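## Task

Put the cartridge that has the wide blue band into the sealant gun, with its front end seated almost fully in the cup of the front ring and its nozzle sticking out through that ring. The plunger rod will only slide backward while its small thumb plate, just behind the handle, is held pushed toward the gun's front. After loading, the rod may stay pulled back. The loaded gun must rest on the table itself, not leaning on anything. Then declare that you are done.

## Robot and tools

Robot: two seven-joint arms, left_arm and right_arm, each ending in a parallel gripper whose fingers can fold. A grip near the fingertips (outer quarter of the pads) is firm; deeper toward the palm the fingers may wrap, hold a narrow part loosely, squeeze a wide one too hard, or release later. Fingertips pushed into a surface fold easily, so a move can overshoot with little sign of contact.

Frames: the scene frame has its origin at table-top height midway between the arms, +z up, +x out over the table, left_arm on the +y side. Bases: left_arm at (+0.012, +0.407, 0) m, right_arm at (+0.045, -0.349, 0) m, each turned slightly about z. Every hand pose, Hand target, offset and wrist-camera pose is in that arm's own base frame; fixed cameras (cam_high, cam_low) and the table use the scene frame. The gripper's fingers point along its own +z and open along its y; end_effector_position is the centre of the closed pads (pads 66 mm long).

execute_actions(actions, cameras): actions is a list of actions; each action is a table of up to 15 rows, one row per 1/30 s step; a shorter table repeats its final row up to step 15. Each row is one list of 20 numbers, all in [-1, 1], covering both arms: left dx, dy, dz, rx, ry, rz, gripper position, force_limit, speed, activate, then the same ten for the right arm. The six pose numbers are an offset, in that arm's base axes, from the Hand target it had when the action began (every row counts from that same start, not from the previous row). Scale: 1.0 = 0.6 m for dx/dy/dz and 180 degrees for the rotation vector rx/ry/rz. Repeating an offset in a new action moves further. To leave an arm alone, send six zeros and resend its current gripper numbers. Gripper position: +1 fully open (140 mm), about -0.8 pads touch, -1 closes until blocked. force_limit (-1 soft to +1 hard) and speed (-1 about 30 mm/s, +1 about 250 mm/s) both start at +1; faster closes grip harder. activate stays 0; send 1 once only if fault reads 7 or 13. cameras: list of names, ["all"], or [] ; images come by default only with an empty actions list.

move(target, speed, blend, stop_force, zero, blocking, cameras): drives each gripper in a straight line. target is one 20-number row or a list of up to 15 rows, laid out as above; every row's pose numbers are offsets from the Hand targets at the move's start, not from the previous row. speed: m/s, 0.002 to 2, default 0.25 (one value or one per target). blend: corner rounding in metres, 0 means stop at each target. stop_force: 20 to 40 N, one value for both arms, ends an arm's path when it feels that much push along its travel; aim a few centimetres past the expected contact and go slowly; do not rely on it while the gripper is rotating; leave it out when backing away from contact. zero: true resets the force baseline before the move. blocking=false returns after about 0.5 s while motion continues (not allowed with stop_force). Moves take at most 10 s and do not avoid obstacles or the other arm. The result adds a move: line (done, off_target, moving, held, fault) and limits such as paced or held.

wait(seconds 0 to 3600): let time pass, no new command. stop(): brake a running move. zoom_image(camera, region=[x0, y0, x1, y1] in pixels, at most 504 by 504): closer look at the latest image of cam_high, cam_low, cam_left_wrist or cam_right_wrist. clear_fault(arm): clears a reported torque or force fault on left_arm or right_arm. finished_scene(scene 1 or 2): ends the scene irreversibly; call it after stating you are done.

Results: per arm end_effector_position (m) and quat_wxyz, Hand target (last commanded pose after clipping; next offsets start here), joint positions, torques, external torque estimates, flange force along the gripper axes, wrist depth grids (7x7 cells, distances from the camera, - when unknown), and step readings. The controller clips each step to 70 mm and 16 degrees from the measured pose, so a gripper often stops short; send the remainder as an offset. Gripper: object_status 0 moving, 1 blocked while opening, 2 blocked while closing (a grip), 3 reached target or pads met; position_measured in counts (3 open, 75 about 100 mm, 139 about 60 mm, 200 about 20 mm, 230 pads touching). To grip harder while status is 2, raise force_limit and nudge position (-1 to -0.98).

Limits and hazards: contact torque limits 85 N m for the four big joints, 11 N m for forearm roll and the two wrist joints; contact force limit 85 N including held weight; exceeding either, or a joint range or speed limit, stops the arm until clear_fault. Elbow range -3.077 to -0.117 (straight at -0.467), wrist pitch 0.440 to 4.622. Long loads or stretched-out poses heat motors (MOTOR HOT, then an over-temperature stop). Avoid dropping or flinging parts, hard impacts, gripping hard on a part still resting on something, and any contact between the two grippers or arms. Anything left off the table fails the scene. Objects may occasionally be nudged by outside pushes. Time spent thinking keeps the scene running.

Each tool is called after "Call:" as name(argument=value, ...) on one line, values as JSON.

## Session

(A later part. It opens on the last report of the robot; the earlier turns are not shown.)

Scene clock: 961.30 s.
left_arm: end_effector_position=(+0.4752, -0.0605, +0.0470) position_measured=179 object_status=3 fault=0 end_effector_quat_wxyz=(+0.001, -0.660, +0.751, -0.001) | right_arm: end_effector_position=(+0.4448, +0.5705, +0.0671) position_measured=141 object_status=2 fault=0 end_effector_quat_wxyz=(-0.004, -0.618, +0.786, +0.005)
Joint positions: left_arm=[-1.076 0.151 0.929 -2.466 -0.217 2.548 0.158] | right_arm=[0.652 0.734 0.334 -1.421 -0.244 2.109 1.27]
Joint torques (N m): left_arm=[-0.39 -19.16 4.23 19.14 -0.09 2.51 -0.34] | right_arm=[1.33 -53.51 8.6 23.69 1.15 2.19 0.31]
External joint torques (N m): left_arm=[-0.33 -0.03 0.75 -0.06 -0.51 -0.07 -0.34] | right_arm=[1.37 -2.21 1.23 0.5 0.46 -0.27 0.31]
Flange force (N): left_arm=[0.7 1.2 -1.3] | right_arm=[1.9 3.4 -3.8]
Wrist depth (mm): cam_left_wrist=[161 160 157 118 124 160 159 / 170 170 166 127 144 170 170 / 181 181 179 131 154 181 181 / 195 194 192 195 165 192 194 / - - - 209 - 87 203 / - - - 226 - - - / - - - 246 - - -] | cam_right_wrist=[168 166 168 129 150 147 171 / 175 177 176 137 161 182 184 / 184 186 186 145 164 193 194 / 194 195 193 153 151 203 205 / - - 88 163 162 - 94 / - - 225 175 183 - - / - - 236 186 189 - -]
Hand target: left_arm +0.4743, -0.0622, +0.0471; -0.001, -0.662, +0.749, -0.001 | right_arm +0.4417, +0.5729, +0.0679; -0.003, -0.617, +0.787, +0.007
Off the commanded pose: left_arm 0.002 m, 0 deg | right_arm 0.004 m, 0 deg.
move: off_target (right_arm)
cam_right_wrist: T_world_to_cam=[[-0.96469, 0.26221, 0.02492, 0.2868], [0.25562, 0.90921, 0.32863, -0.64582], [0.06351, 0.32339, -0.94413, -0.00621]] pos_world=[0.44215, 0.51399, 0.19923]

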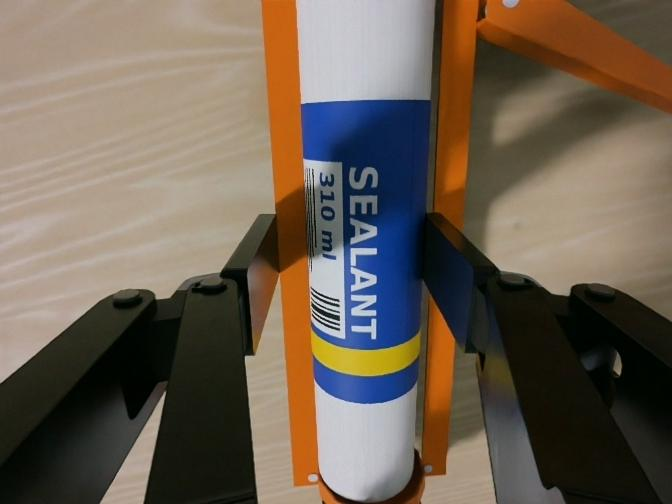

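Call:
move(target=[[0,0,0,0,0,0,-0.4,-0.6,0,0,0,0,0.0,0,0,0,0.1,0,0,0],[0,0,0,0,0,0,-0.4,-0.6,0,0,-0.001,0,0.01,0,0,0,0.1,0,0,0],[0,0,0,0,0,0,-0.4,-0.6,0,0,-0.001,0,0.010,0,0,0,-0.98,0,-1,0]], speed=0.05, cameras=["cam_right_wrist"])

Scene clock: 971.90 s.
left_arm: end_effector_position=(+0.4751, -0.0607, +0.0470) position_measured=179 object_status=3 fault=0 end_effector_quat_wxyz=(+0.001, -0.660, +0.752, -0.001) | right_arm: end_effector_position=(+0.4399, +0.5741, +0.0742) position_measured=167 object_status=0 fault=0 end_effector_quat_wxyz=(-0.003, -0.620, +0.785, +0.007)
Joint positions: left_arm=[-1.076 0.151 0.929 -2.466 -0.217 2.548 0.158] | right_arm=[0.654 0.724 0.341 -1.422 -0.243 2.101 1.273]
Joint torques (N m): left_arm=[-0.45 -19.16 3.65 18.92 -0.12 2.44 -0.29] | right_arm=[-1.2 -51.87 6.37 24.37 0.53 2.43 0.21]
External joint torques (N m): left_arm=[-0.44 0.02 0.11 -0.31 -0.54 -0.15 -0.29] | right_arm=[-1.22 -0.91 -1.09 1.16 -0.17 -0.03 0.21]
Flange force (N): left_arm=[1.1 0.3 0.5] | right_arm=[-2.1 -2.5 -1.6]
Wrist depth (mm): cam_left_wrist=[160 160 157 118 125 160 160 / 170 170 166 126 145 170 170 / 182 182 179 131 156 181 181 / 194 194 192 194 165 191 194 / - - - 209 - 87 202 / - - - 226 - - - / - - - 247 - - -] | cam_right_wrist=[172 174 171 135 154 154 179 / 181 182 180 141 167 189 190 / 191 192 192 151 176 200 202 / 201 203 201 157 162 210 214 / 210 - - 168 - - 222 / - - - 181 - - - / - - - 195 - - -]
Hand target: left_arm +0.4743, -0.0622, +0.0471; -0.001, -0.662, +0.749, -0.001 | right_arm +0.4411, +0.5729, +0.0739; -0.003, -0.617, +0.787, +0.007
Off the commanded pose: left_arm 0.002 m, 0 deg | right_arm 0.002 m, 0 deg.
move: done
cam_right_wrist: T_world_to_cam=[[-0.96588, 0.25766, 0.02615, 0.28398], [0.25155, 0.90932, 0.33145, -0.64872], [0.06163, 0.32672, -0.94311, -0.00146]] pos_world=[0.43756, 0.51721, 0.20622]

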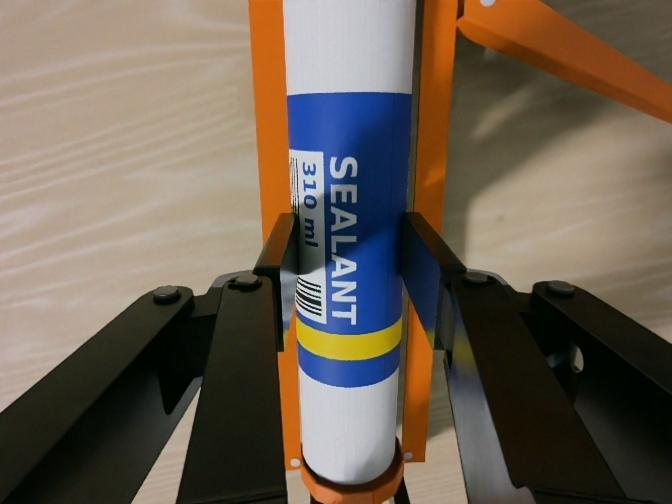

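Call:
move(target=[[0,0,0,0,0,0,-0.4,-0.6,0,0,0.0,0,-0.004,0,0,0,-0.98,0,-1,0],[0,0,0,0,0,0,-0.4,-0.6,0,0,0.012,0.05,0.0,0,0,0,-0.98,0,-1,0]], speed=0.05, stop_force=35, cameras=["cam_right_wrist","cam_left_wrist","cam_low"])

Call:
zoom_image(camera="cam_low", region=[400, 290, 640, 380])

Scene clock: 981.30 s.
left_arm: end_effector_position=(+0.4762, -0.0565, +0.0472) position_measured=179 object_status=3 fault=0 end_effector_quat_wxyz=(+0.002, -0.663, +0.749, -0.001) | right_arm: end_effector_position=(+0.4431, +0.5795, +0.0743) position_measured=167 object_status=2 fault=0 end_effector_quat_wxyz=(-0.007, -0.620, +0.785, +0.005)
Joint positions: left_arm=[-1.073 0.152 0.935 -2.466 -0.217 2.55 0.158] | right_arm=[0.669 0.754 0.334 -1.365 -0.244 2.067 1.271]
Joint torques (N m): left_arm=[-3.04 -20.19 1.45 19.24 -0.3 2.07 -0.27] | right_arm=[0.6 -52.95 7.72 24.17 1.1 3 0.05]
External joint torques (N m): left_arm=[-2.94 -1.17 -2.03 0.05 -0.73 -0.52 -0.27] | right_arm=[0.75 -0.96 0.38 0.78 0.39 0.56 0.05]
Flange force (N): left_arm=[6.1 2.4 -2.7] | right_arm=[-0.9 0.7 -0.8]
Wrist depth (mm): cam_left_wrist=[160 160 157 119 126 160 160 / 170 171 145 126 143 170 170 / 182 183 179 131 155 180 181 / 195 195 192 195 164 192 194 / - - - 210 - 87 202 / - - - 226 - - - / - - - 247 - - -] | cam_right_wrist=[173 174 171 135 156 155 180 / 181 182 180 142 169 189 191 / 190 192 192 151 178 200 202 / 201 203 201 158 163 210 213 / 209 - 88 168 168 - 223 / - - - 180 - - - / - - - 192 - - -]
Hand target: left_arm +0.4743, -0.0622, +0.0471; -0.001, -0.662, +0.749, -0.001 | right_arm +0.4434, +0.5800, +0.0742; -0.006, -0.619, +0.785, +0.006 (not the last commanded pose)
Off the commanded pose: left_arm 0.006 m, 0 deg | right_arm 0.024 m, 1 deg.
move: held (right_arm; a check stopped the path); path passed 1 of 2 targets; limits=held
pose unreachable (right arm): on one or more control steps of this call, first in action 0 (counted from 0), this arm could not follow its commanded pose, so it was not sent that pose on those steps. It may still have moved: this result reports where it is.
cause: moving toward the commanded pose would bring a part of the arm too close to another arm (a part of this arm just beyond joint 7 (wrist roll) and a part of the left arm just beyond its joint 7 (wrist roll), at the place that arm is still heading or pushing toward).
cam_left_wrist: T_world_to_cam=[[-0.9917, 0.12795, 0.01251, 0.48421], [0.12406, 0.927, 0.35394, -0.01939], [0.03369, 0.35255, -0.93519, 0.19354]] pos_world=[0.47607, -0.11221, 0.1818]
cam_right_wrist: T_world_to_cam=[[-0.96574, 0.258, 0.0281, 0.28531], [0.25305, 0.91205, 0.32268, -0.65603], [0.05763, 0.31874, -0.94609, 0.00324]] pos_world=[0.44135, 0.52369, 0.20674]
Images, in order (width x height): cam_low 672x504, cam_left_wrist 672x504, cam_right_wrist 672x504.

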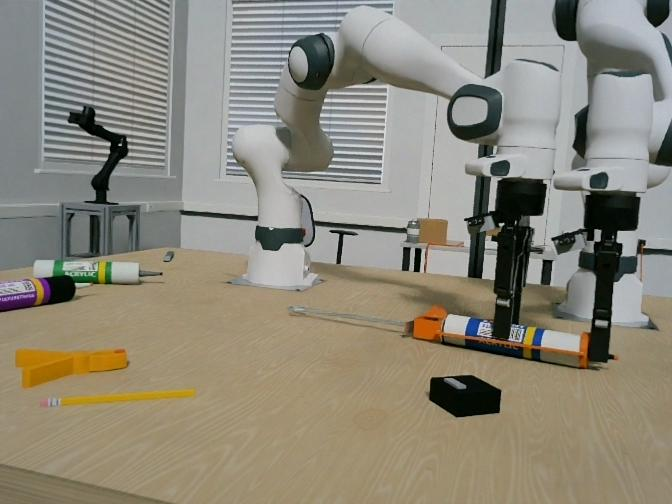

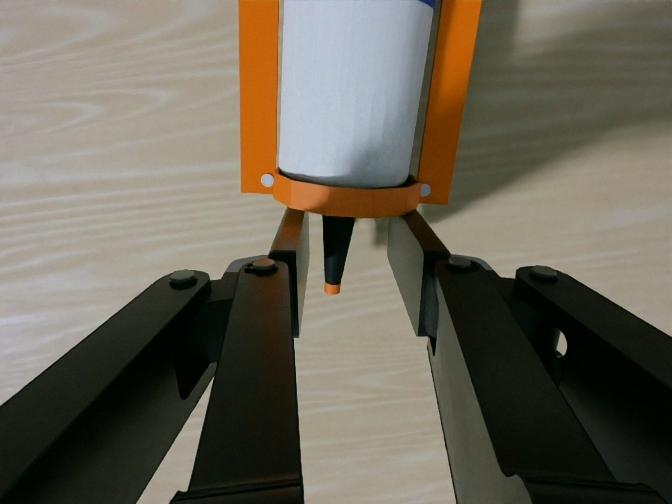

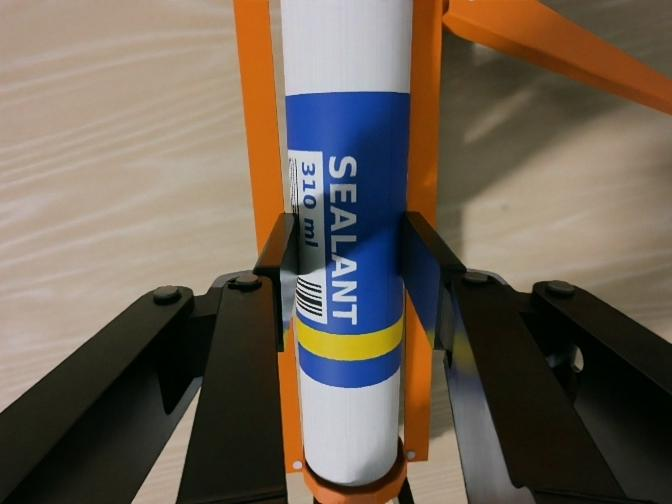

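Scaled by 2.100 from the camera's image (finer frame: 960x720).

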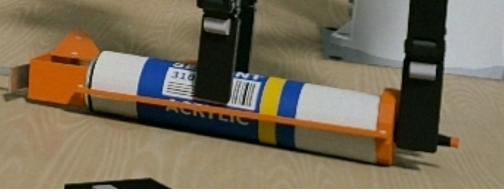

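Call:
move(target=[[0,0,0,0,0,0,-0.4,-0.6,0,0,0.0,0,0.0,0,0,0,0.0,0,0,0],[0,0,0,0,0,0,-0.4,-0.6,0,0,-0.013,-0.067,0.01,0,0,0,0.0,0,0,0],[0,0,0,0,0,0,-0.4,-0.6,0,0,-0.013,-0.067,-0.010,0,0,0,0.0,0,0,0],[0,0,0,0,0,0,-0.4,-0.6,0,0,-0.013,-0.067,-0.010,0,0,0,-1,0.2,-1,0]], speed=0.06)

Call:
move(target=[[0,0,0,0,0,0,-0.4,-0.6,0,0,0,0,0.008,0,0,0,-1,0.2,-1,0],[0,0,0,0,0,0,-0.4,-0.6,0,0,0.012,0.045,0.008,0,0,0,-1,0.2,-1,0]], speed=0.04, stop_force=35, cameras=["cam_right_wrist","cam_left_wrist","cam_low"])

Call:
zoom_image(camera="cam_low", region=[400, 290, 640, 380])

Scene clock: 995.03 s.
left_arm: end_effector_position=(+0.4758, -0.0586, +0.0471) position_measured=179 object_status=3 fault=0 end_effector_quat_wxyz=(+0.002, -0.661, +0.750, -0.001) | right_arm: end_effector_position=(+0.4351, +0.5401, +0.0697) position_measured=163 object_status=0 fault=0 end_effector_quat_wxyz=(-0.006, -0.618, +0.786, +0.007)
Joint positions: left_arm=[-1.076 0.152 0.933 -2.466 -0.217 2.549 0.158] | right_arm=[0.596 0.64 0.356 -1.579 -0.235 2.165 1.26]
Joint torques (N m): left_arm=[-1.41 -19.38 2.99 19.05 -0.32 2.28 -0.31] | right_arm=[-0.25 -47.75 6.65 23.64 0.35 2.92 -0.12]
External joint torques (N m): left_arm=[-1.36 -0.34 -0.53 -0.16 -0.74 -0.31 -0.31] | right_arm=[-0.14 0.64 -0.53 0.75 -0.31 0.47 -0.12]
Flange force (N): left_arm=[2.9 0.5 -0.2] | right_arm=[-4.5 -2.6 1.6]
Wrist depth (mm): cam_left_wrist=[161 161 156 119 128 160 159 / 171 170 145 126 143 170 170 / 182 181 179 131 156 181 181 / 195 194 191 194 164 191 193 / - - - 209 - 87 202 / - - - 226 - - - / - - - 246 - - -] | cam_right_wrist=[168 170 172 171 170 176 178 / 177 179 176 140 156 163 189 / 187 188 188 146 173 195 194 / 197 198 198 154 161 207 210 / - - 88 163 167 - 219 / - - - 176 - - - / - - - 187 - - -]
Hand target: left_arm +0.4743, -0.0622, +0.0471; -0.001, -0.662, +0.749, -0.001 | right_arm +0.4356, +0.5398, +0.0682; -0.006, -0.619, +0.785, +0.006
Off the commanded pose: left_arm 0.004 m, 0 deg | right_arm 0.002 m, 0 deg.
move: done

Scene clock: 996.77 s.
left_arm: end_effector_position=(+0.4777, -0.0495, +0.0472) position_measured=179 object_status=3 fault=0 end_effector_quat_wxyz=(+0.004, -0.667, +0.745, +0.000) | right_arm: end_effector_position=(+0.4420, +0.5508, +0.0697) position_measured=163 object_status=2 fault=0 end_effector_quat_wxyz=(-0.022, -0.620, +0.785, -0.003)
Joint positions: left_arm=[-1.068 0.154 0.943 -2.466 -0.216 2.553 0.158] | right_arm=[0.63 0.713 0.344 -1.444 -0.248 2.069 1.259]
Joint torques (N m): left_arm=[-7.72 -22.05 -3.55 19.38 -1.08 1.35 -0.4] | right_arm=[3.83 -50.16 10.9 28.95 1.42 7.12 0.55]
External joint torques (N m): left_arm=[-7.59 -3.12 -7.1 0.12 -1.5 -1.25 -0.4] | right_arm=[4.02 0.37 3.6 5.87 0.74 4.78 0.54]
Flange force (N): left_arm=[16.2 3.6 -3.3] | right_arm=[-27.3 -5.9 3.9]
Wrist depth (mm): cam_left_wrist=[161 161 138 118 134 160 159 / 171 171 145 126 143 169 169 / 183 182 177 131 155 181 181 / 195 195 192 195 165 191 193 / - - - 209 - 87 203 / - - - 228 - - - / - - - 248 - - -] | cam_right_wrist=[171 173 174 175 172 180 181 / 178 180 163 141 160 171 190 / 187 189 189 147 173 197 196 / 196 197 195 154 160 207 210 / - - 82 162 165 - 217 / - - - 172 179 - - / - - - 179 - - -]
Hand target: left_arm +0.4743, -0.0622, +0.0471; -0.001, -0.662, +0.749, -0.001 | right_arm +0.4428, +0.5668, +0.0730; -0.006, -0.619, +0.785, +0.006
Off the commanded pose: left_arm 0.013 m, 1 deg | right_arm 0.016 m, 2 deg.
move: off_target (right_arm)
cam_left_wrist: T_world_to_cam=[[-0.99316, 0.11633, 0.01023, 0.48508], [0.11227, 0.92711, 0.35757, -0.02057], [0.03211, 0.35627, -0.93383, 0.19189]] pos_world=[0.47791, -0.10573, 0.18158]
cam_right_wrist: T_world_to_cam=[[-0.96533, 0.25877, 0.03425, 0.29078], [0.25732, 0.92138, 0.29128, -0.63295], [0.04382, 0.28999, -0.95603, 0.03076]] pos_world=[0.44222, 0.49903, 0.20381]
Images, in order (width x height): cam_low 672x504, cam_left_wrist 672x504, cam_right_wrist 672x504.

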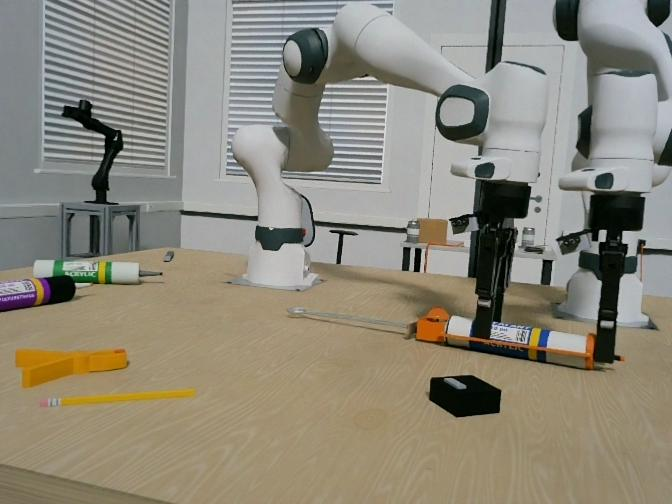

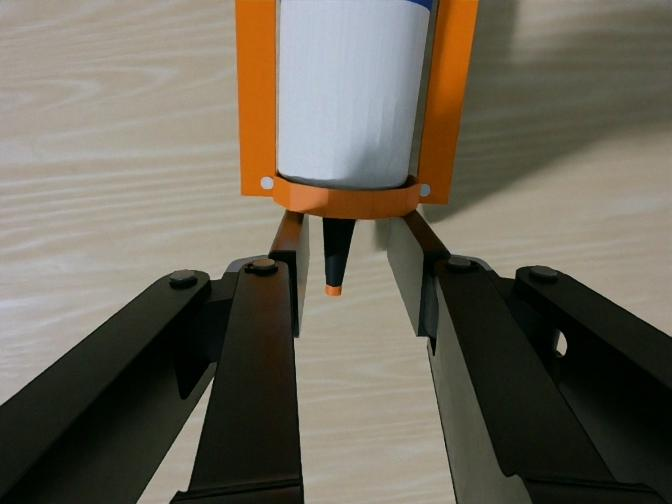

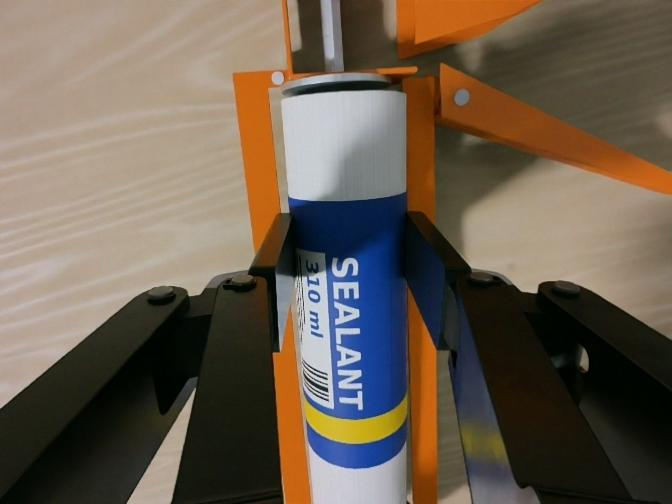

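Scaled by 2.100 from the camera's image (finer frame: 960x720).

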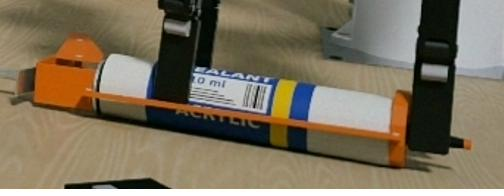

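Call:
zoom_image(camera="cam_left_wrist", region=[250, 150, 450, 310])

Call:
zoom_image(camera="cam_right_wrist", region=[240, 50, 460, 210])

Scaled by 2.520 from the camera's image (finer frame: 960x720).

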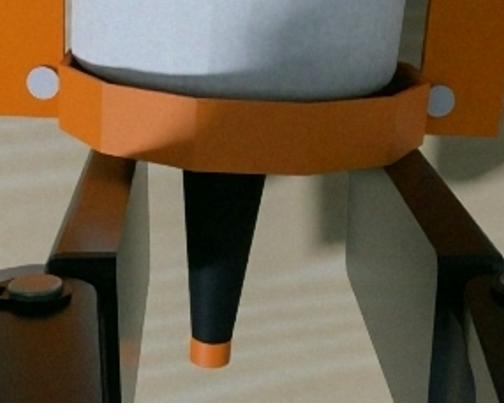

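Scaled by 2.291 from the camera's image (finer frame: 960x720).

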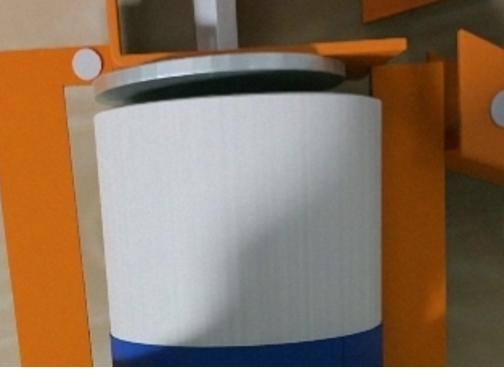

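Call:
move(target=[[0,0,0,0,0,0,-0.4,-0.6,0,0,-0.004,-0.035,0.0,0,0,0,-1,0.2,-1,0],[0,0,0,0,0,0,-0.4,-0.6,0,0,-0.004,-0.035,0.012,0,0,0,-1,0.2,-1,0]], speed=0.04, cameras=["cam_right_wrist","cam_left_wrist","cam_low"])

Call:
zoom_image(camera="cam_low", region=[400, 290, 640, 380])

Call:
zoom_image(camera="cam_left_wrist", region=[250, 150, 450, 310])

Scene clock: 1061.20 s.
left_arm: end_effector_position=(+0.4761, -0.0574, +0.0469) position_measured=179 object_status=3 fault=0 end_effector_quat_wxyz=(+0.002, -0.662, +0.750, +0.000) | right_arm: end_effector_position=(+0.4377, +0.5424, +0.0734) position_measured=163 object_status=2 fault=0 end_effector_quat_wxyz=(-0.012, -0.620, +0.785, +0.003)
Joint positions: left_arm=[-1.077 0.153 0.936 -2.466 -0.217 2.55 0.158] | right_arm=[0.598 0.658 0.361 -1.536 -0.244 2.126 1.258]
Joint velocities: left_arm=[within noise] | right_arm=[-0.003 0 0.004 0.001 -0.001 -0.005 -0.001]
Joint torques (N m): left_arm=[-1.4 -20.09 2.45 19.25 -0.51 2.18 -0.26] | right_arm=[-0.62 -53.86 9 26.74 1.11 2.94 -0.05]
External joint torques (N m): left_arm=[-1.44 -1.11 -1.21 0.07 -0.93 -0.41 -0.26] | right_arm=[-0.34 -4.9 1.76 3.72 0.44 0.52 -0.05]
Flange force (N): left_arm=[3.3 0.2 -0.4] | right_arm=[-1.7 -1.1 -8.4]
Wrist depth (mm): cam_left_wrist=[160 161 138 117 133 159 159 / 171 170 145 125 143 170 169 / 182 181 178 131 156 181 181 / 195 195 191 194 165 191 193 / - - - 209 - 87 202 / - - - 227 - - - / - - - 247 - - -] | cam_right_wrist=[173 174 176 176 174 181 182 / 181 182 166 141 162 185 191 / 190 191 193 146 177 200 198 / 200 201 201 154 161 211 214 / 207 - 88 164 167 - 222 / - - - 177 - - - / - - - 190 - - -]
Hand target: left_arm +0.4743, -0.0622, +0.0471; -0.001, -0.662, +0.749, -0.001 | right_arm +0.4404, +0.5458, +0.0802; -0.006, -0.619, +0.785, +0.006
Off the commanded pose: left_arm 0.005 m, 0 deg | right_arm 0.008 m, 1 deg.
move: off_target (right_arm)
cam_left_wrist: T_world_to_cam=[[-0.99129, 0.13107, 0.01263, 0.48419], [0.12697, 0.92603, 0.35545, -0.01987], [0.03489, 0.35396, -0.93461, 0.19308]] pos_world=[0.47576, -0.11341, 0.1814]
cam_right_wrist: T_world_to_cam=[[-0.96559, 0.25819, 0.03115, 0.28925], [0.25474, 0.91494, 0.31304, -0.62214], [0.05232, 0.31021, -0.94923, 0.02182]] pos_world=[0.43664, 0.48777, 0.20646]
Images, in order (width x height): cam_low 672x504, cam_left_wrist 672x504, cam_right_wrist 672x504.

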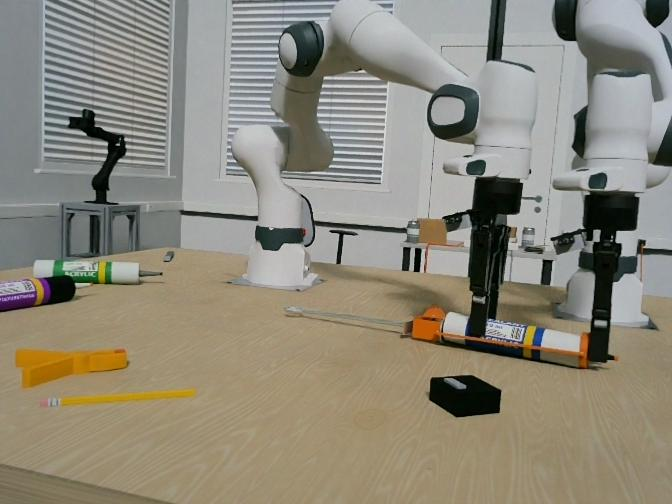

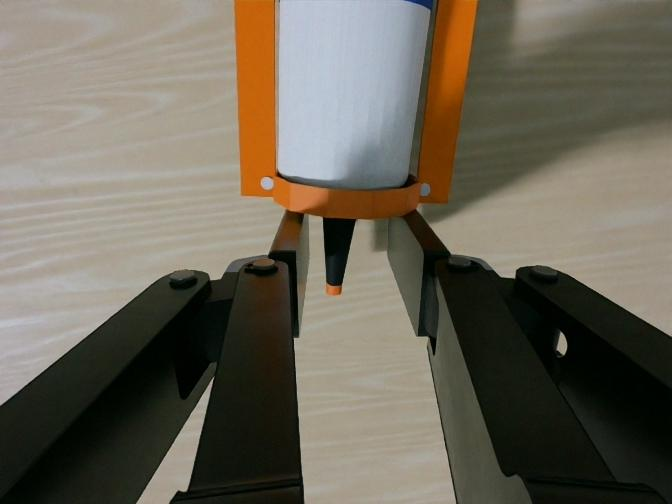

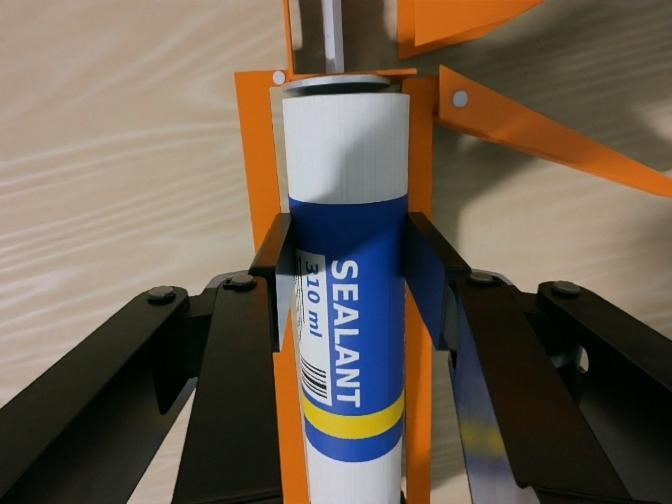

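Scaled by 2.100 from the camera's image (finer frame: 960x720).

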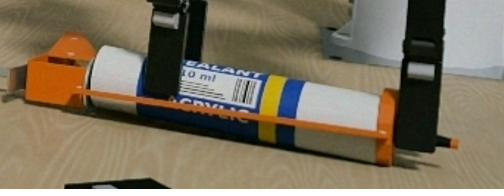

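Scaled by 2.520 from the camera's image (finer frame: 960x720).

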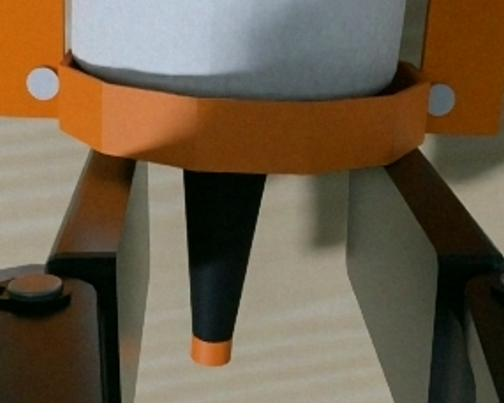

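Call:
move(target=[0,0,0,0,0,0,-0.4,-0.6,0,0,0.014,0.065,0.0,0,0,0,-1,0.2,-1,0], speed=0.03, stop_force=40, cameras=["cam_right_wrist","cam_left_wrist","cam_low"])

Call:
zoom_image(camera="cam_low", region=[400, 290, 640, 380])

Call:
zoom_image(camera="cam_left_wrist", region=[250, 150, 450, 310])

Scene clock: 1075.40 s.
left_arm: end_effector_position=(+0.4779, -0.0488, +0.0469) position_measured=179 object_status=3 fault=0 end_effector_quat_wxyz=(+0.006, -0.666, +0.746, +0.001) | right_arm: end_effector_position=(+0.4469, +0.5527, +0.0698) position_measured=163 object_status=2 fault=0 end_effector_quat_wxyz=(-0.039, -0.622, +0.782, -0.011)
Joint positions: left_arm=[-1.069 0.156 0.943 -2.466 -0.212 2.554 0.158] | right_arm=[0.646 0.77 0.344 -1.339 -0.263 1.982 1.252]
Joint torques (N m): left_arm=[-6.59 -21.95 -2.75 18.56 -1.36 1.36 -0.31] | right_arm=[1.63 -51.91 8.53 25.2 1.35 4.48 0.28]
External joint torques (N m): left_arm=[-6.51 -3.05 -6.37 -0.63 -1.78 -1.24 -0.31] | right_arm=[1.6 0.25 0.89 1.97 0.64 2.22 0.27]
Flange force (N): left_arm=[13.9 3.8 -1.0] | right_arm=[-9.5 -1.9 2.0]
Wrist depth (mm): cam_left_wrist=[160 160 137 117 134 160 158 / 170 170 144 126 144 169 168 / 182 182 177 131 155 181 180 / 195 195 192 168 165 190 193 / - - - 210 - 87 201 / - - - 228 - - - / - - - 248 - - -] | cam_right_wrist=[173 175 177 178 175 183 186 / 180 181 164 143 165 168 193 / 187 189 189 148 177 200 202 / 195 196 197 154 160 207 212 / - - 82 162 164 - 218 / - - - 169 175 - - / - - - 179 - - -]
Hand target: left_arm +0.4743, -0.0622, +0.0471; -0.001, -0.662, +0.749, -0.001 | right_arm +0.4476, +0.5579, +0.0700; -0.033, -0.620, +0.784, -0.008 (not the last commanded pose)
Off the commanded pose: left_arm 0.014 m, 1 deg | right_arm 0.034 m, 4 deg.
move: held (right_arm; a check stopped the path); limits=held
pose unreachable (right arm): on one or more control steps of this call, first in action 0 (counted from 0), this arm could not follow its commanded pose, so it was not sent that pose on those steps. It may still have moved: this result reports where it is.
cause: moving toward the commanded pose would bring a part of the arm too close to another arm (a part of this arm just beyond joint 7 (wrist roll) and a part of the left arm just beyond its joint 7 (wrist roll), along the way the arms are being sent, or toward where that arm still pushes).
cam_left_wrist: T_world_to_cam=[[-0.99276, 0.11969, 0.01019, 0.48512], [0.11527, 0.92533, 0.36121, -0.02283], [0.03381, 0.35977, -0.93243, 0.19065]] pos_world=[0.4778, -0.10553, 0.18107]
cam_right_wrist: T_world_to_cam=[[-0.96658, 0.25305, 0.04116, 0.29819], [0.25504, 0.93271, 0.25496, -0.63866], [0.02613, 0.25694, -0.96608, 0.05707]] pos_world=[0.44961, 0.50557, 0.20569]
Images, in order (width x height): cam_low 672x504, cam_left_wrist 672x504, cam_right_wrist 672x504.

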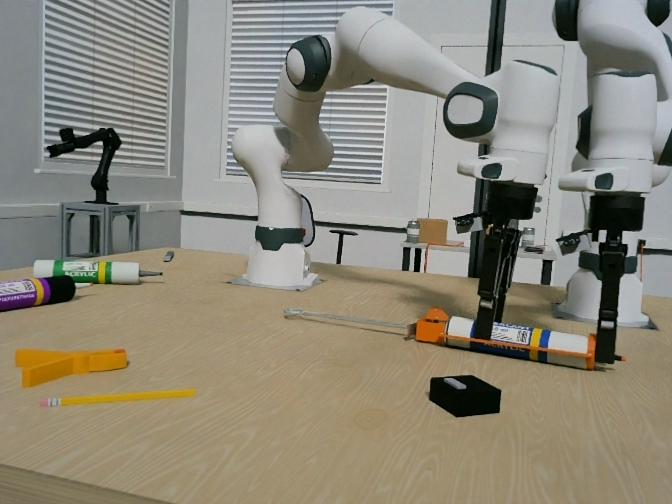

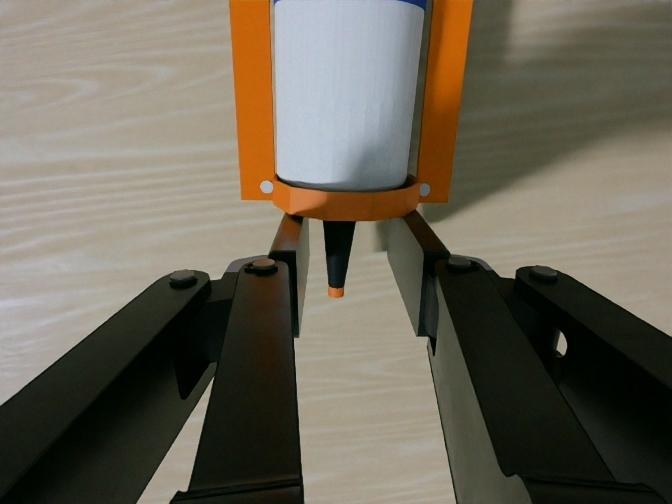

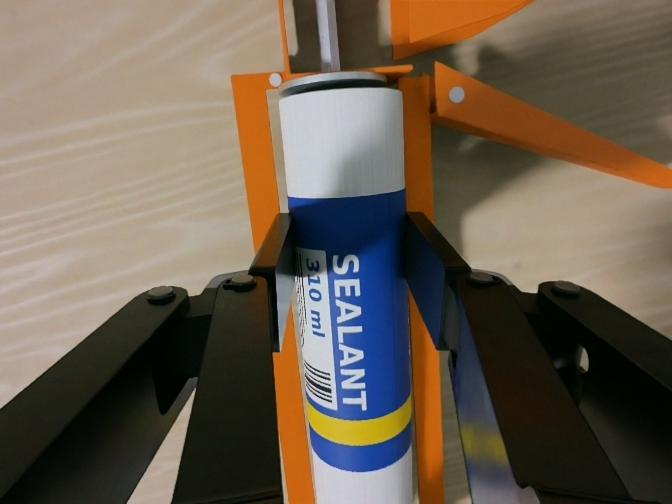

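Scaled by 2.100 from the camera's image (finer frame: 960x720).

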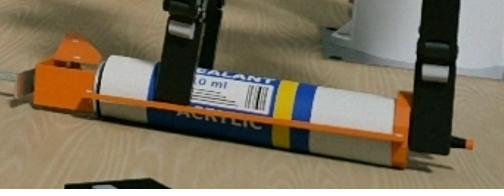

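Scaled by 2.520 from the camera's image (finer frame: 960x720).

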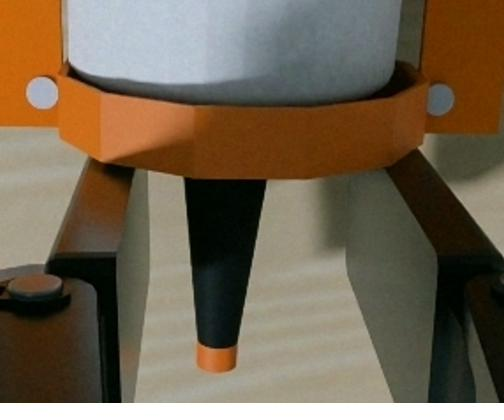

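Call:
move(target=[[0,0,0,0,0,0,-0.4,-0.6,0,0,-0.004,-0.025,0.0,0,0,0,-1,0.2,-1,0],[0,0,0,0,0,0,-0.4,-0.6,0,0,-0.004,-0.025,0.01,0.036,-0.008,0,-1,0.2,-1,0]], speed=0.04)

Call:
move(target=[0,0,0,0,0,0,-0.4,-0.6,0,0,0.010,0.05,0.0,0,0,0,-1,0.2,-1,0], speed=0.03, stop_force=40, cameras=["cam_right_wrist","cam_left_wrist","cam_low"])

Call:
zoom_image(camera="cam_low", region=[400, 290, 640, 380])

Call:
zoom_image(camera="cam_left_wrist", region=[250, 150, 450, 310])

Scene clock: 1132.93 s.
left_arm: end_effector_position=(+0.4754, -0.0600, +0.0469) position_measured=179 object_status=3 fault=0 end_effector_quat_wxyz=(+0.001, -0.660, +0.751, -0.001) | right_arm: end_effector_position=(+0.4428, +0.5376, +0.0703) position_measured=163 object_status=2 fault=0 end_effector_quat_wxyz=(+0.004, -0.621, +0.784, +0.025)
Joint positions: left_arm=[-1.079 0.152 0.934 -2.466 -0.218 2.549 0.158] | right_arm=[0.525 0.636 0.409 -1.608 -0.238 2.207 1.232]
Joint velocities: left_arm=[within noise] | right_arm=[-0.001 -0.001 0.001 -0.003 0 0.003 -0.003]
Joint torques (N m): left_arm=[-0.52 -19.43 3.87 19.17 -0.19 2.37 -0.25] | right_arm=[0.21 -52.07 10.38 25.36 1.18 3.75 -0.17]
External joint torques (N m): left_arm=[-0.58 -0.34 0.22 -0.05 -0.6 -0.23 -0.25] | right_arm=[0.44 -4.59 2.34 2.69 0.51 1.23 -0.18]
Flange force (N): left_arm=[1.1 0.8 -1.0] | right_arm=[2.7 2.3 -6.7]
Wrist depth (mm): cam_left_wrist=[160 161 137 118 136 160 159 / 170 170 145 125 147 170 170 / 182 182 177 131 176 181 181 / 195 194 192 189 165 191 193 / - - - 209 - 87 202 / - - - 226 - - - / - - - 246 - - -] | cam_right_wrist=[166 166 168 170 167 175 178 / 174 177 173 139 155 163 188 / 184 185 187 145 173 197 200 / 195 196 195 154 162 210 214 / - - 88 167 169 - 224 / - - - 180 186 - - / - - - 196 - - -]
Hand target: left_arm +0.4743, -0.0622, +0.0471; -0.001, -0.662, +0.749, -0.001 | right_arm +0.4452, +0.5429, +0.0760; +0.012, -0.621, +0.783, +0.029
Off the commanded pose: left_arm 0.002 m, 0 deg | right_arm 0.008 m, 1 deg.
move: off_target (right_arm)

Scene clock: 1134.83 s.
left_arm: end_effector_position=(+0.4780, -0.0469, +0.0471) position_measured=179 object_status=3 fault=0 end_effector_quat_wxyz=(+0.005, -0.668, +0.744, +0.000) | right_arm: end_effector_position=(+0.4510, +0.5521, +0.0703) position_measured=163 object_status=2 fault=0 end_effector_quat_wxyz=(-0.008, -0.624, +0.781, +0.018)
Joint positions: left_arm=[-1.068 0.156 0.946 -2.466 -0.215 2.553 0.158] | right_arm=[0.566 0.71 0.396 -1.472 -0.254 2.119 1.232]
Joint torques (N m): left_arm=[-9.06 -22.83 -5.03 19.49 -1.37 1.29 -0.4] | right_arm=[5.32 -49.72 13.38 29.79 2.02 8.29 0.93]
External joint torques (N m): left_arm=[-8.94 -3.97 -8.63 0.21 -1.8 -1.32 -0.4] | right_arm=[5.26 0.21 4.84 6.91 1.32 5.84 0.93]
Flange force (N): left_arm=[19.1 4.4 -3.5] | right_arm=[-30.9 -6.2 5.9]
Wrist depth (mm): cam_left_wrist=[160 160 136 117 135 159 159 / 171 170 145 126 145 169 169 / 182 182 179 131 176 181 180 / 195 195 192 189 165 191 193 / - - - 209 - 86 202 / - - - 227 - - - / - - - 248 - - -] | cam_right_wrist=[167 168 170 171 168 177 180 / 175 177 174 139 160 165 190 / 183 186 187 146 174 198 201 / 194 196 196 155 161 210 214 / - - - 165 167 - 223 / - - - 178 182 - - / - - - 194 - - -]
Hand target: left_arm +0.4743, -0.0622, +0.0471; -0.001, -0.662, +0.749, -0.001 | right_arm +0.4512, +0.5729, +0.0760; +0.012, -0.621, +0.783, +0.029
Off the commanded pose: left_arm 0.016 m, 1 deg | right_arm 0.022 m, 3 deg.
move: off_target (right_arm)
cam_left_wrist: T_world_to_cam=[[-0.99355, 0.11292, 0.01035, 0.48504], [0.10907, 0.9267, 0.35963, -0.02155], [0.03102, 0.35844, -0.93304, 0.19147]] pos_world=[0.47833, -0.10343, 0.18138]
cam_right_wrist: T_world_to_cam=[[-0.96773, 0.24694, 0.05026, 0.30556], [0.24925, 0.90853, 0.33532, -0.62901], [0.03714, 0.33702, -0.94076, 0.00649]] pos_world=[0.45225, 0.49384, 0.20167]
Images, in order (width x height): cam_low 672x504, cam_left_wrist 672x504, cam_right_wrist 672x504.

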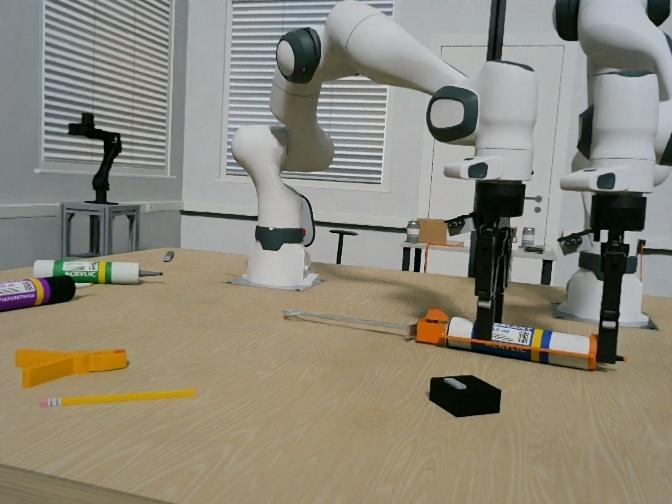

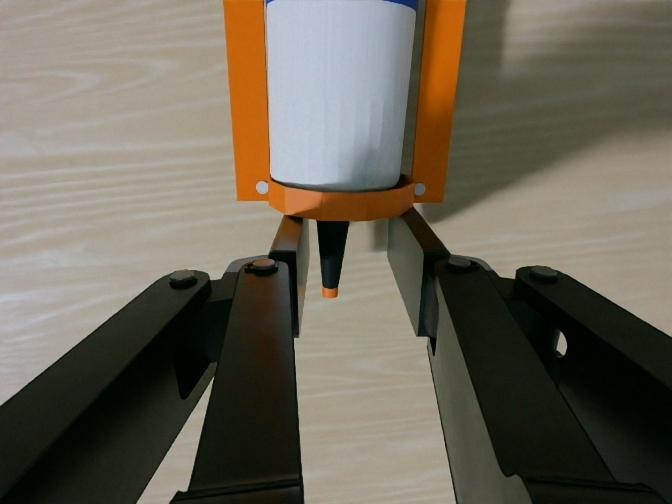

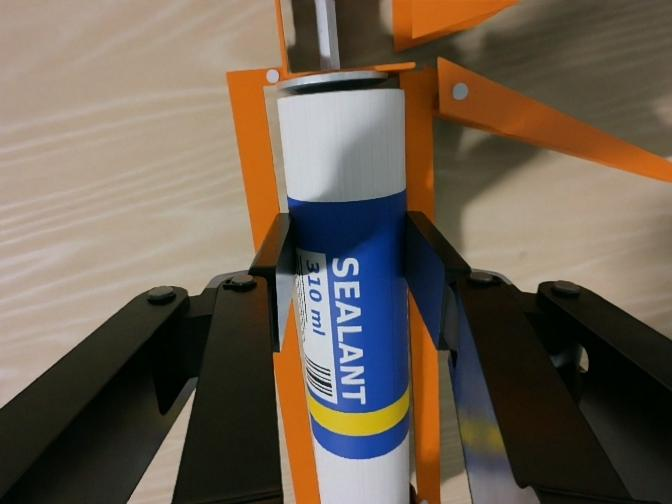

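Scaled by 2.100 from the camera's image (finer frame: 960x720).

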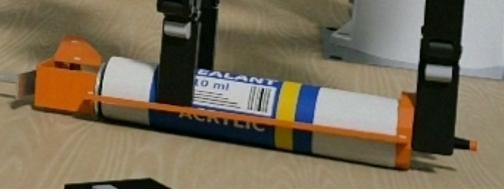

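Scaled by 2.520 from the camera's image (finer frame: 960x720).

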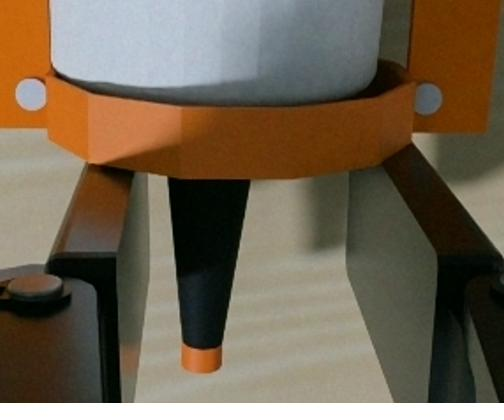

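Call:
move(target=[[0,0,0,0,0,0,-0.4,-0.6,0,0,-0.010,-0.055,0.0,0,0,0,-1,0.2,-1,0],[0,0,0,0,0,0,-0.4,-0.6,0,0,-0.010,-0.055,0.0,0,0,0.012,-1,0.2,-1,0]], speed=0.04)

Call:
move(target=[0,0,0,0,0,0,-0.4,-0.6,0,0,0.011,0.06,0.0,0,0,0,-1,0.2,-1,0], speed=0.03, stop_force=40, cameras=["cam_right_wrist","cam_left_wrist"])

Call:
zoom_image(camera="cam_left_wrist", region=[250, 150, 450, 310])

Scene clock: 1153.07 s.
left_arm: end_effector_position=(+0.4754, -0.0594, +0.0469) position_measured=179 object_status=3 fault=0 end_effector_quat_wxyz=(+0.001, -0.661, +0.751, +0.000) | right_arm: end_effector_position=(+0.4422, +0.5371, +0.0717) position_measured=163 object_status=2 fault=0 end_effector_quat_wxyz=(+0.006, -0.633, +0.774, +0.028)
Joint positions: left_arm=[-1.08 0.153 0.935 -2.466 -0.218 2.548 0.158] | right_arm=[0.504 0.632 0.431 -1.619 -0.245 2.213 1.203]
Joint velocities: left_arm=[within noise] | right_arm=[0 0 -0.001 0 0 0 -0.005]
Joint torques (N m): left_arm=[-0.84 -19.52 3.48 19.25 -0.3 2.44 -0.23] | right_arm=[0.02 -50.86 10.17 26.2 0.42 2.79 -0.23]
External joint torques (N m): left_arm=[-0.74 -0.53 -0.02 0.04 -0.73 -0.15 -0.23] | right_arm=[0.07 -3.74 1.6 3.63 -0.26 0.25 -0.23]
Flange force (N): left_arm=[1.5 0.5 -0.5] | right_arm=[-5.7 -2.9 -6.9]
Wrist depth (mm): cam_left_wrist=[160 160 139 118 134 160 159 / 171 170 145 125 147 169 170 / 181 181 177 131 156 181 181 / 194 194 191 171 165 191 194 / - - - 209 - 87 202 / - - - 227 - - - / - - - 246 - - -] | cam_right_wrist=[166 166 168 170 169 176 179 / 175 177 174 139 156 182 189 / 185 187 189 145 175 199 200 / 196 197 195 155 162 212 216 / - - 88 166 170 - 226 / - - - 182 - - - / - - - 198 - - -]
Hand target: left_arm +0.4743, -0.0622, +0.0471; -0.001, -0.662, +0.749, -0.001 | right_arm +0.4452, +0.5399, +0.0760; +0.011, -0.636, +0.771, +0.029
Off the commanded pose: left_arm 0.003 m, 0 deg | right_arm 0.006 m, 1 deg.
move: off_target (right_arm)

Scene clock: 1155.13 s.
left_arm: end_effector_position=(+0.4771, -0.0483, +0.0469) position_measured=179 object_status=3 fault=0 end_effector_quat_wxyz=(+0.004, -0.668, +0.744, +0.000) | right_arm: end_effector_position=(+0.4531, +0.5564, +0.0708) position_measured=163 object_status=2 fault=0 end_effector_quat_wxyz=(-0.007, -0.638, +0.770, +0.019)
Joint positions: left_arm=[-1.069 0.155 0.946 -2.466 -0.216 2.551 0.158] | right_arm=[0.559 0.726 0.411 -1.45 -0.267 2.111 1.203]
Joint torques (N m): left_arm=[-8.5 -22.35 -4.21 19.55 -1.11 1.63 -0.32] | right_arm=[5.56 -50.23 14 29.11 1.94 7.64 0.72]
External joint torques (N m): left_arm=[-8.44 -3.56 -7.84 0.42 -1.53 -0.95 -0.32] | right_arm=[5.64 -0.06 5.17 6.23 1.23 5.18 0.71]
Flange force (N): left_arm=[17.8 4.4 -3.6] | right_arm=[-28.9 -6.0 4.7]
Wrist depth (mm): cam_left_wrist=[160 160 137 116 136 160 159 / 171 170 145 125 145 169 170 / 182 181 177 131 156 180 181 / 195 194 192 168 165 191 193 / - - - 209 - 87 203 / - - - 227 - - - / - - - 248 - - -] | cam_right_wrist=[167 167 168 168 167 178 180 / 175 177 175 140 162 164 189 / 184 186 188 146 175 198 203 / 195 196 196 154 161 211 214 / - - - 165 168 - 224 / - - - 177 184 - - / - - - 192 - - -]
Hand target: left_arm +0.4743, -0.0622, +0.0471; -0.001, -0.662, +0.749, -0.001 | right_arm +0.4518, +0.5759, +0.0760; +0.011, -0.636, +0.771, +0.029
Off the commanded pose: left_arm 0.014 m, 1 deg | right_arm 0.020 m, 2 deg.
move: off_target (right_arm)
cam_left_wrist: T_world_to_cam=[[-0.99342, 0.11385, 0.01223, 0.48428], [0.11066, 0.92716, 0.35795, -0.02075], [0.02941, 0.35695, -0.93366, 0.19255]] pos_world=[0.47773, -0.10463, 0.18128]
cam_right_wrist: T_world_to_cam=[[-0.97587, 0.21254, 0.04996, 0.3293], [0.21671, 0.91513, 0.33995, -0.62282], [0.02654, 0.34257, -0.93912, 0.00701]] pos_world=[0.45614, 0.49758, 0.20186]
Images, in order (width x height): cam_left_wrist 672x504, cam_right_wrist 672x504.

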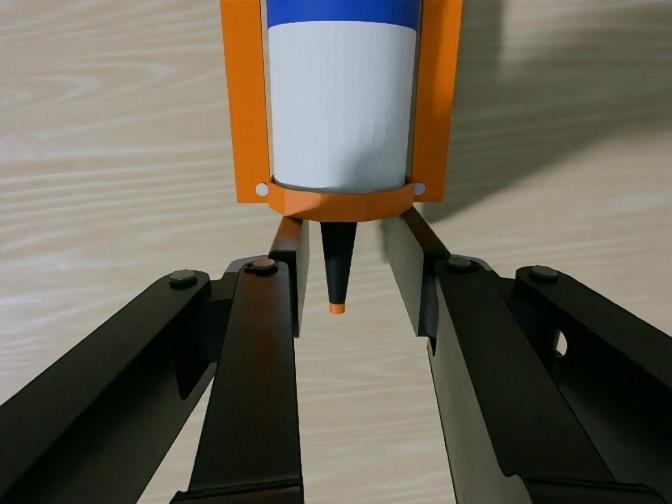

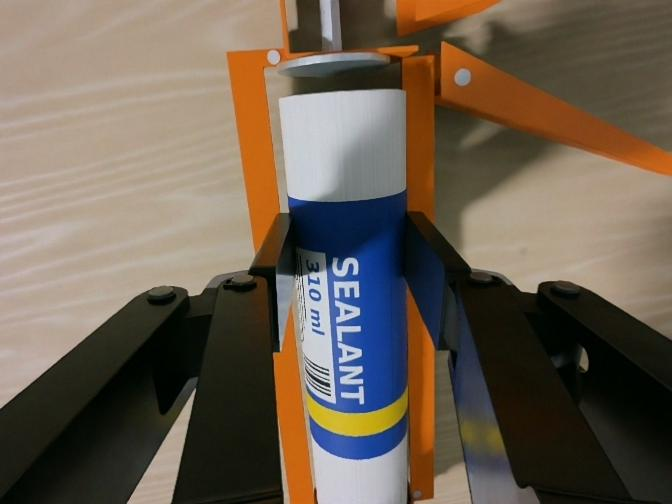

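Scaled by 2.520 from the camera's image (finer frame: 960x720).

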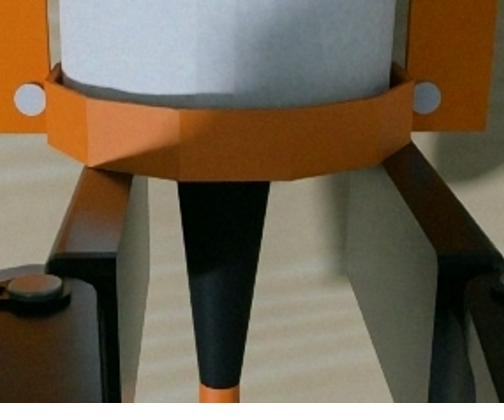

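Call:
move(target=[[0,0,0,0,0,0,-0.4,-0.6,0,0,-0.008,-0.033,-0.006,0,0,0,-1,0.2,-1,0],[0,0,0,0,0,0,-0.4,-0.6,0,0,-0.008,-0.033,-0.010,0,0,0,0,0,-0.8,0],[0.01,0.06,0,0,0,0,-0.4,-0.6,0,0,-0.008,-0.033,0.1,0,0,0,0,0,-0.8,0],[0.01,0.15,0.1,0,0,0,-0.4,-0.6,0,0,-0.02,-0.1,0.15,0,0,0,0,0,-0.8,0]], speed=0.1, cameras=["cam_high","cam_low","cam_right_wrist"])

Call:
zoom_image(camera="cam_low", region=[400, 290, 640, 380])

Scene clock: 1169.37 s.
left_arm: end_effector_position=(+0.4813, +0.0280, +0.1070) position_measured=179 object_status=3 fault=0 end_effector_quat_wxyz=(-0.001, -0.660, +0.751, -0.002) | right_arm: end_effector_position=(+0.4396, +0.5157, +0.1657) position_measured=129 object_status=3 fault=0 end_effector_quat_wxyz=(+0.011, -0.635, +0.772, +0.028)
Joint positions: left_arm=[-0.966 -0.062 1.027 -2.427 0.071 2.396 0.136] | right_arm=[0.423 0.461 0.5 -1.644 -0.188 2.079 1.158]
Joint velocities: left_arm=[0.001 -0.001 0 0 0.001 0 -0.005] | right_arm=[within noise]
Joint torques (N m): left_arm=[0.47 -13.44 -1.47 21.63 1 2.44 -0.39] | right_arm=[-0.26 -43.94 7.84 24.42 0.96 2.52 -0.28]
External joint torques (N m): left_arm=[0.46 -0.32 0.09 -0.08 0.49 -0.15 -0.39] | right_arm=[-0.04 -1.3 0.69 0.6 0.22 -0.04 -0.28]
Flange force (N): left_arm=[1.5 7.1 -5.1] | right_arm=[1.9 0.8 -2.6]
Wrist depth (mm): cam_left_wrist=[213 213 213 211 213 213 213 / 227 227 227 226 226 226 225 / 241 241 241 242 242 241 241 / 258 259 251 255 165 253 259 / - - - 278 - 87 269 / - - - 301 - - - / - - - 328 - - -] | cam_right_wrist=[244 247 251 248 229 257 263 / 260 261 263 262 271 277 279 / 275 277 279 243 289 291 298 / 291 294 161 258 299 309 316 / - - 330 279 330 - 92 / - - 349 316 351 - - / - - 377 385 388 - -]
Hand target: left_arm +0.4803, +0.0278, +0.1071; -0.001, -0.662, +0.749, -0.001 | right_arm +0.4398, +0.5159, +0.1660; +0.011, -0.636, +0.771, +0.029
Off the commanded pose: left_arm 0.001 m, 0 deg | right_arm 0.000 m, 0 deg.
move: done; target 2's new numbers were sent with right_arm's hand 0.007 m and 1 deg from that target
cam_right_wrist: T_world_to_cam=[[-0.975, 0.21809, 0.04256, 0.31805], [0.21792, 0.90106, 0.37497, -0.61403], [0.04343, 0.37487, -0.92606, 0.0842]] pos_world=[0.44026, 0.45235, 0.29468]

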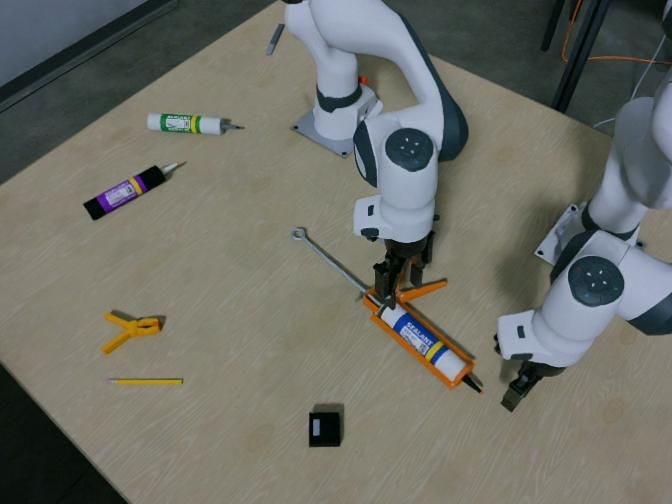

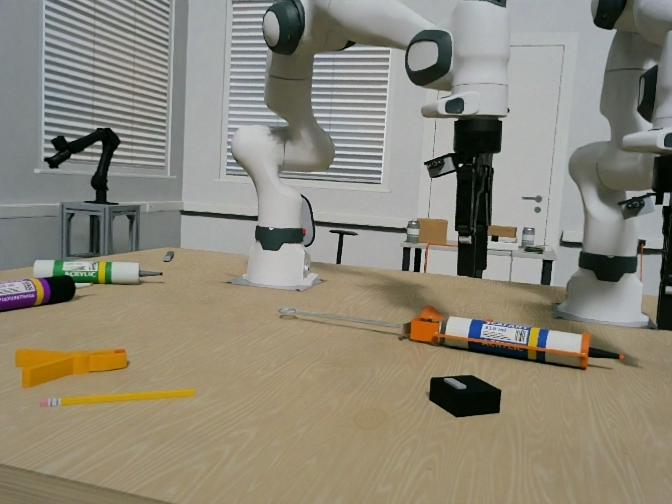

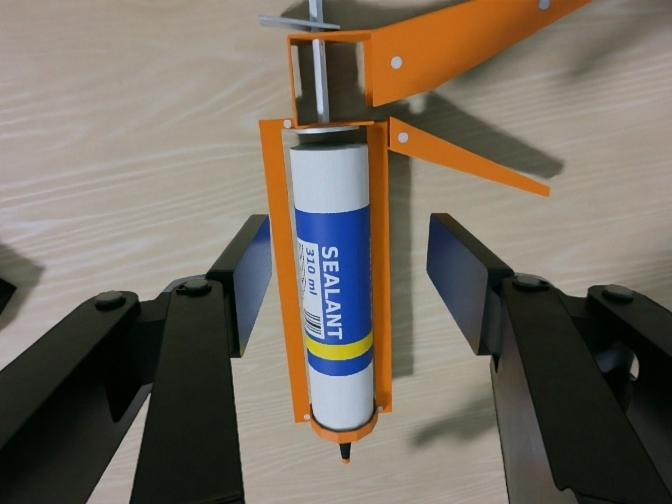

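Scaled by 2.100 from the camera's image (finer frame: 960x720).

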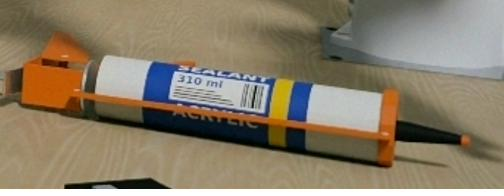

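Call:
zoom_image(camera="cam_right_wrist", region=[280, 370, 410, 470])

Scaled by 3.877 from the camera's image (finer frame: 960x720).

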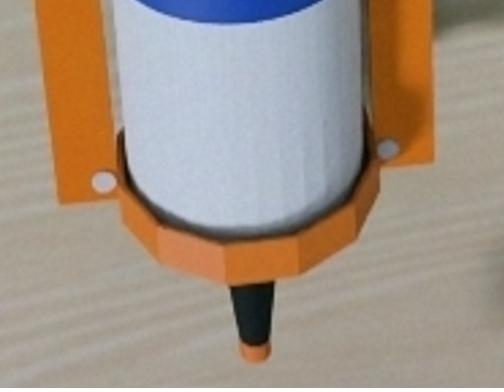

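Call:
finished_scene(scene=1)

The scene is finished: the task was done.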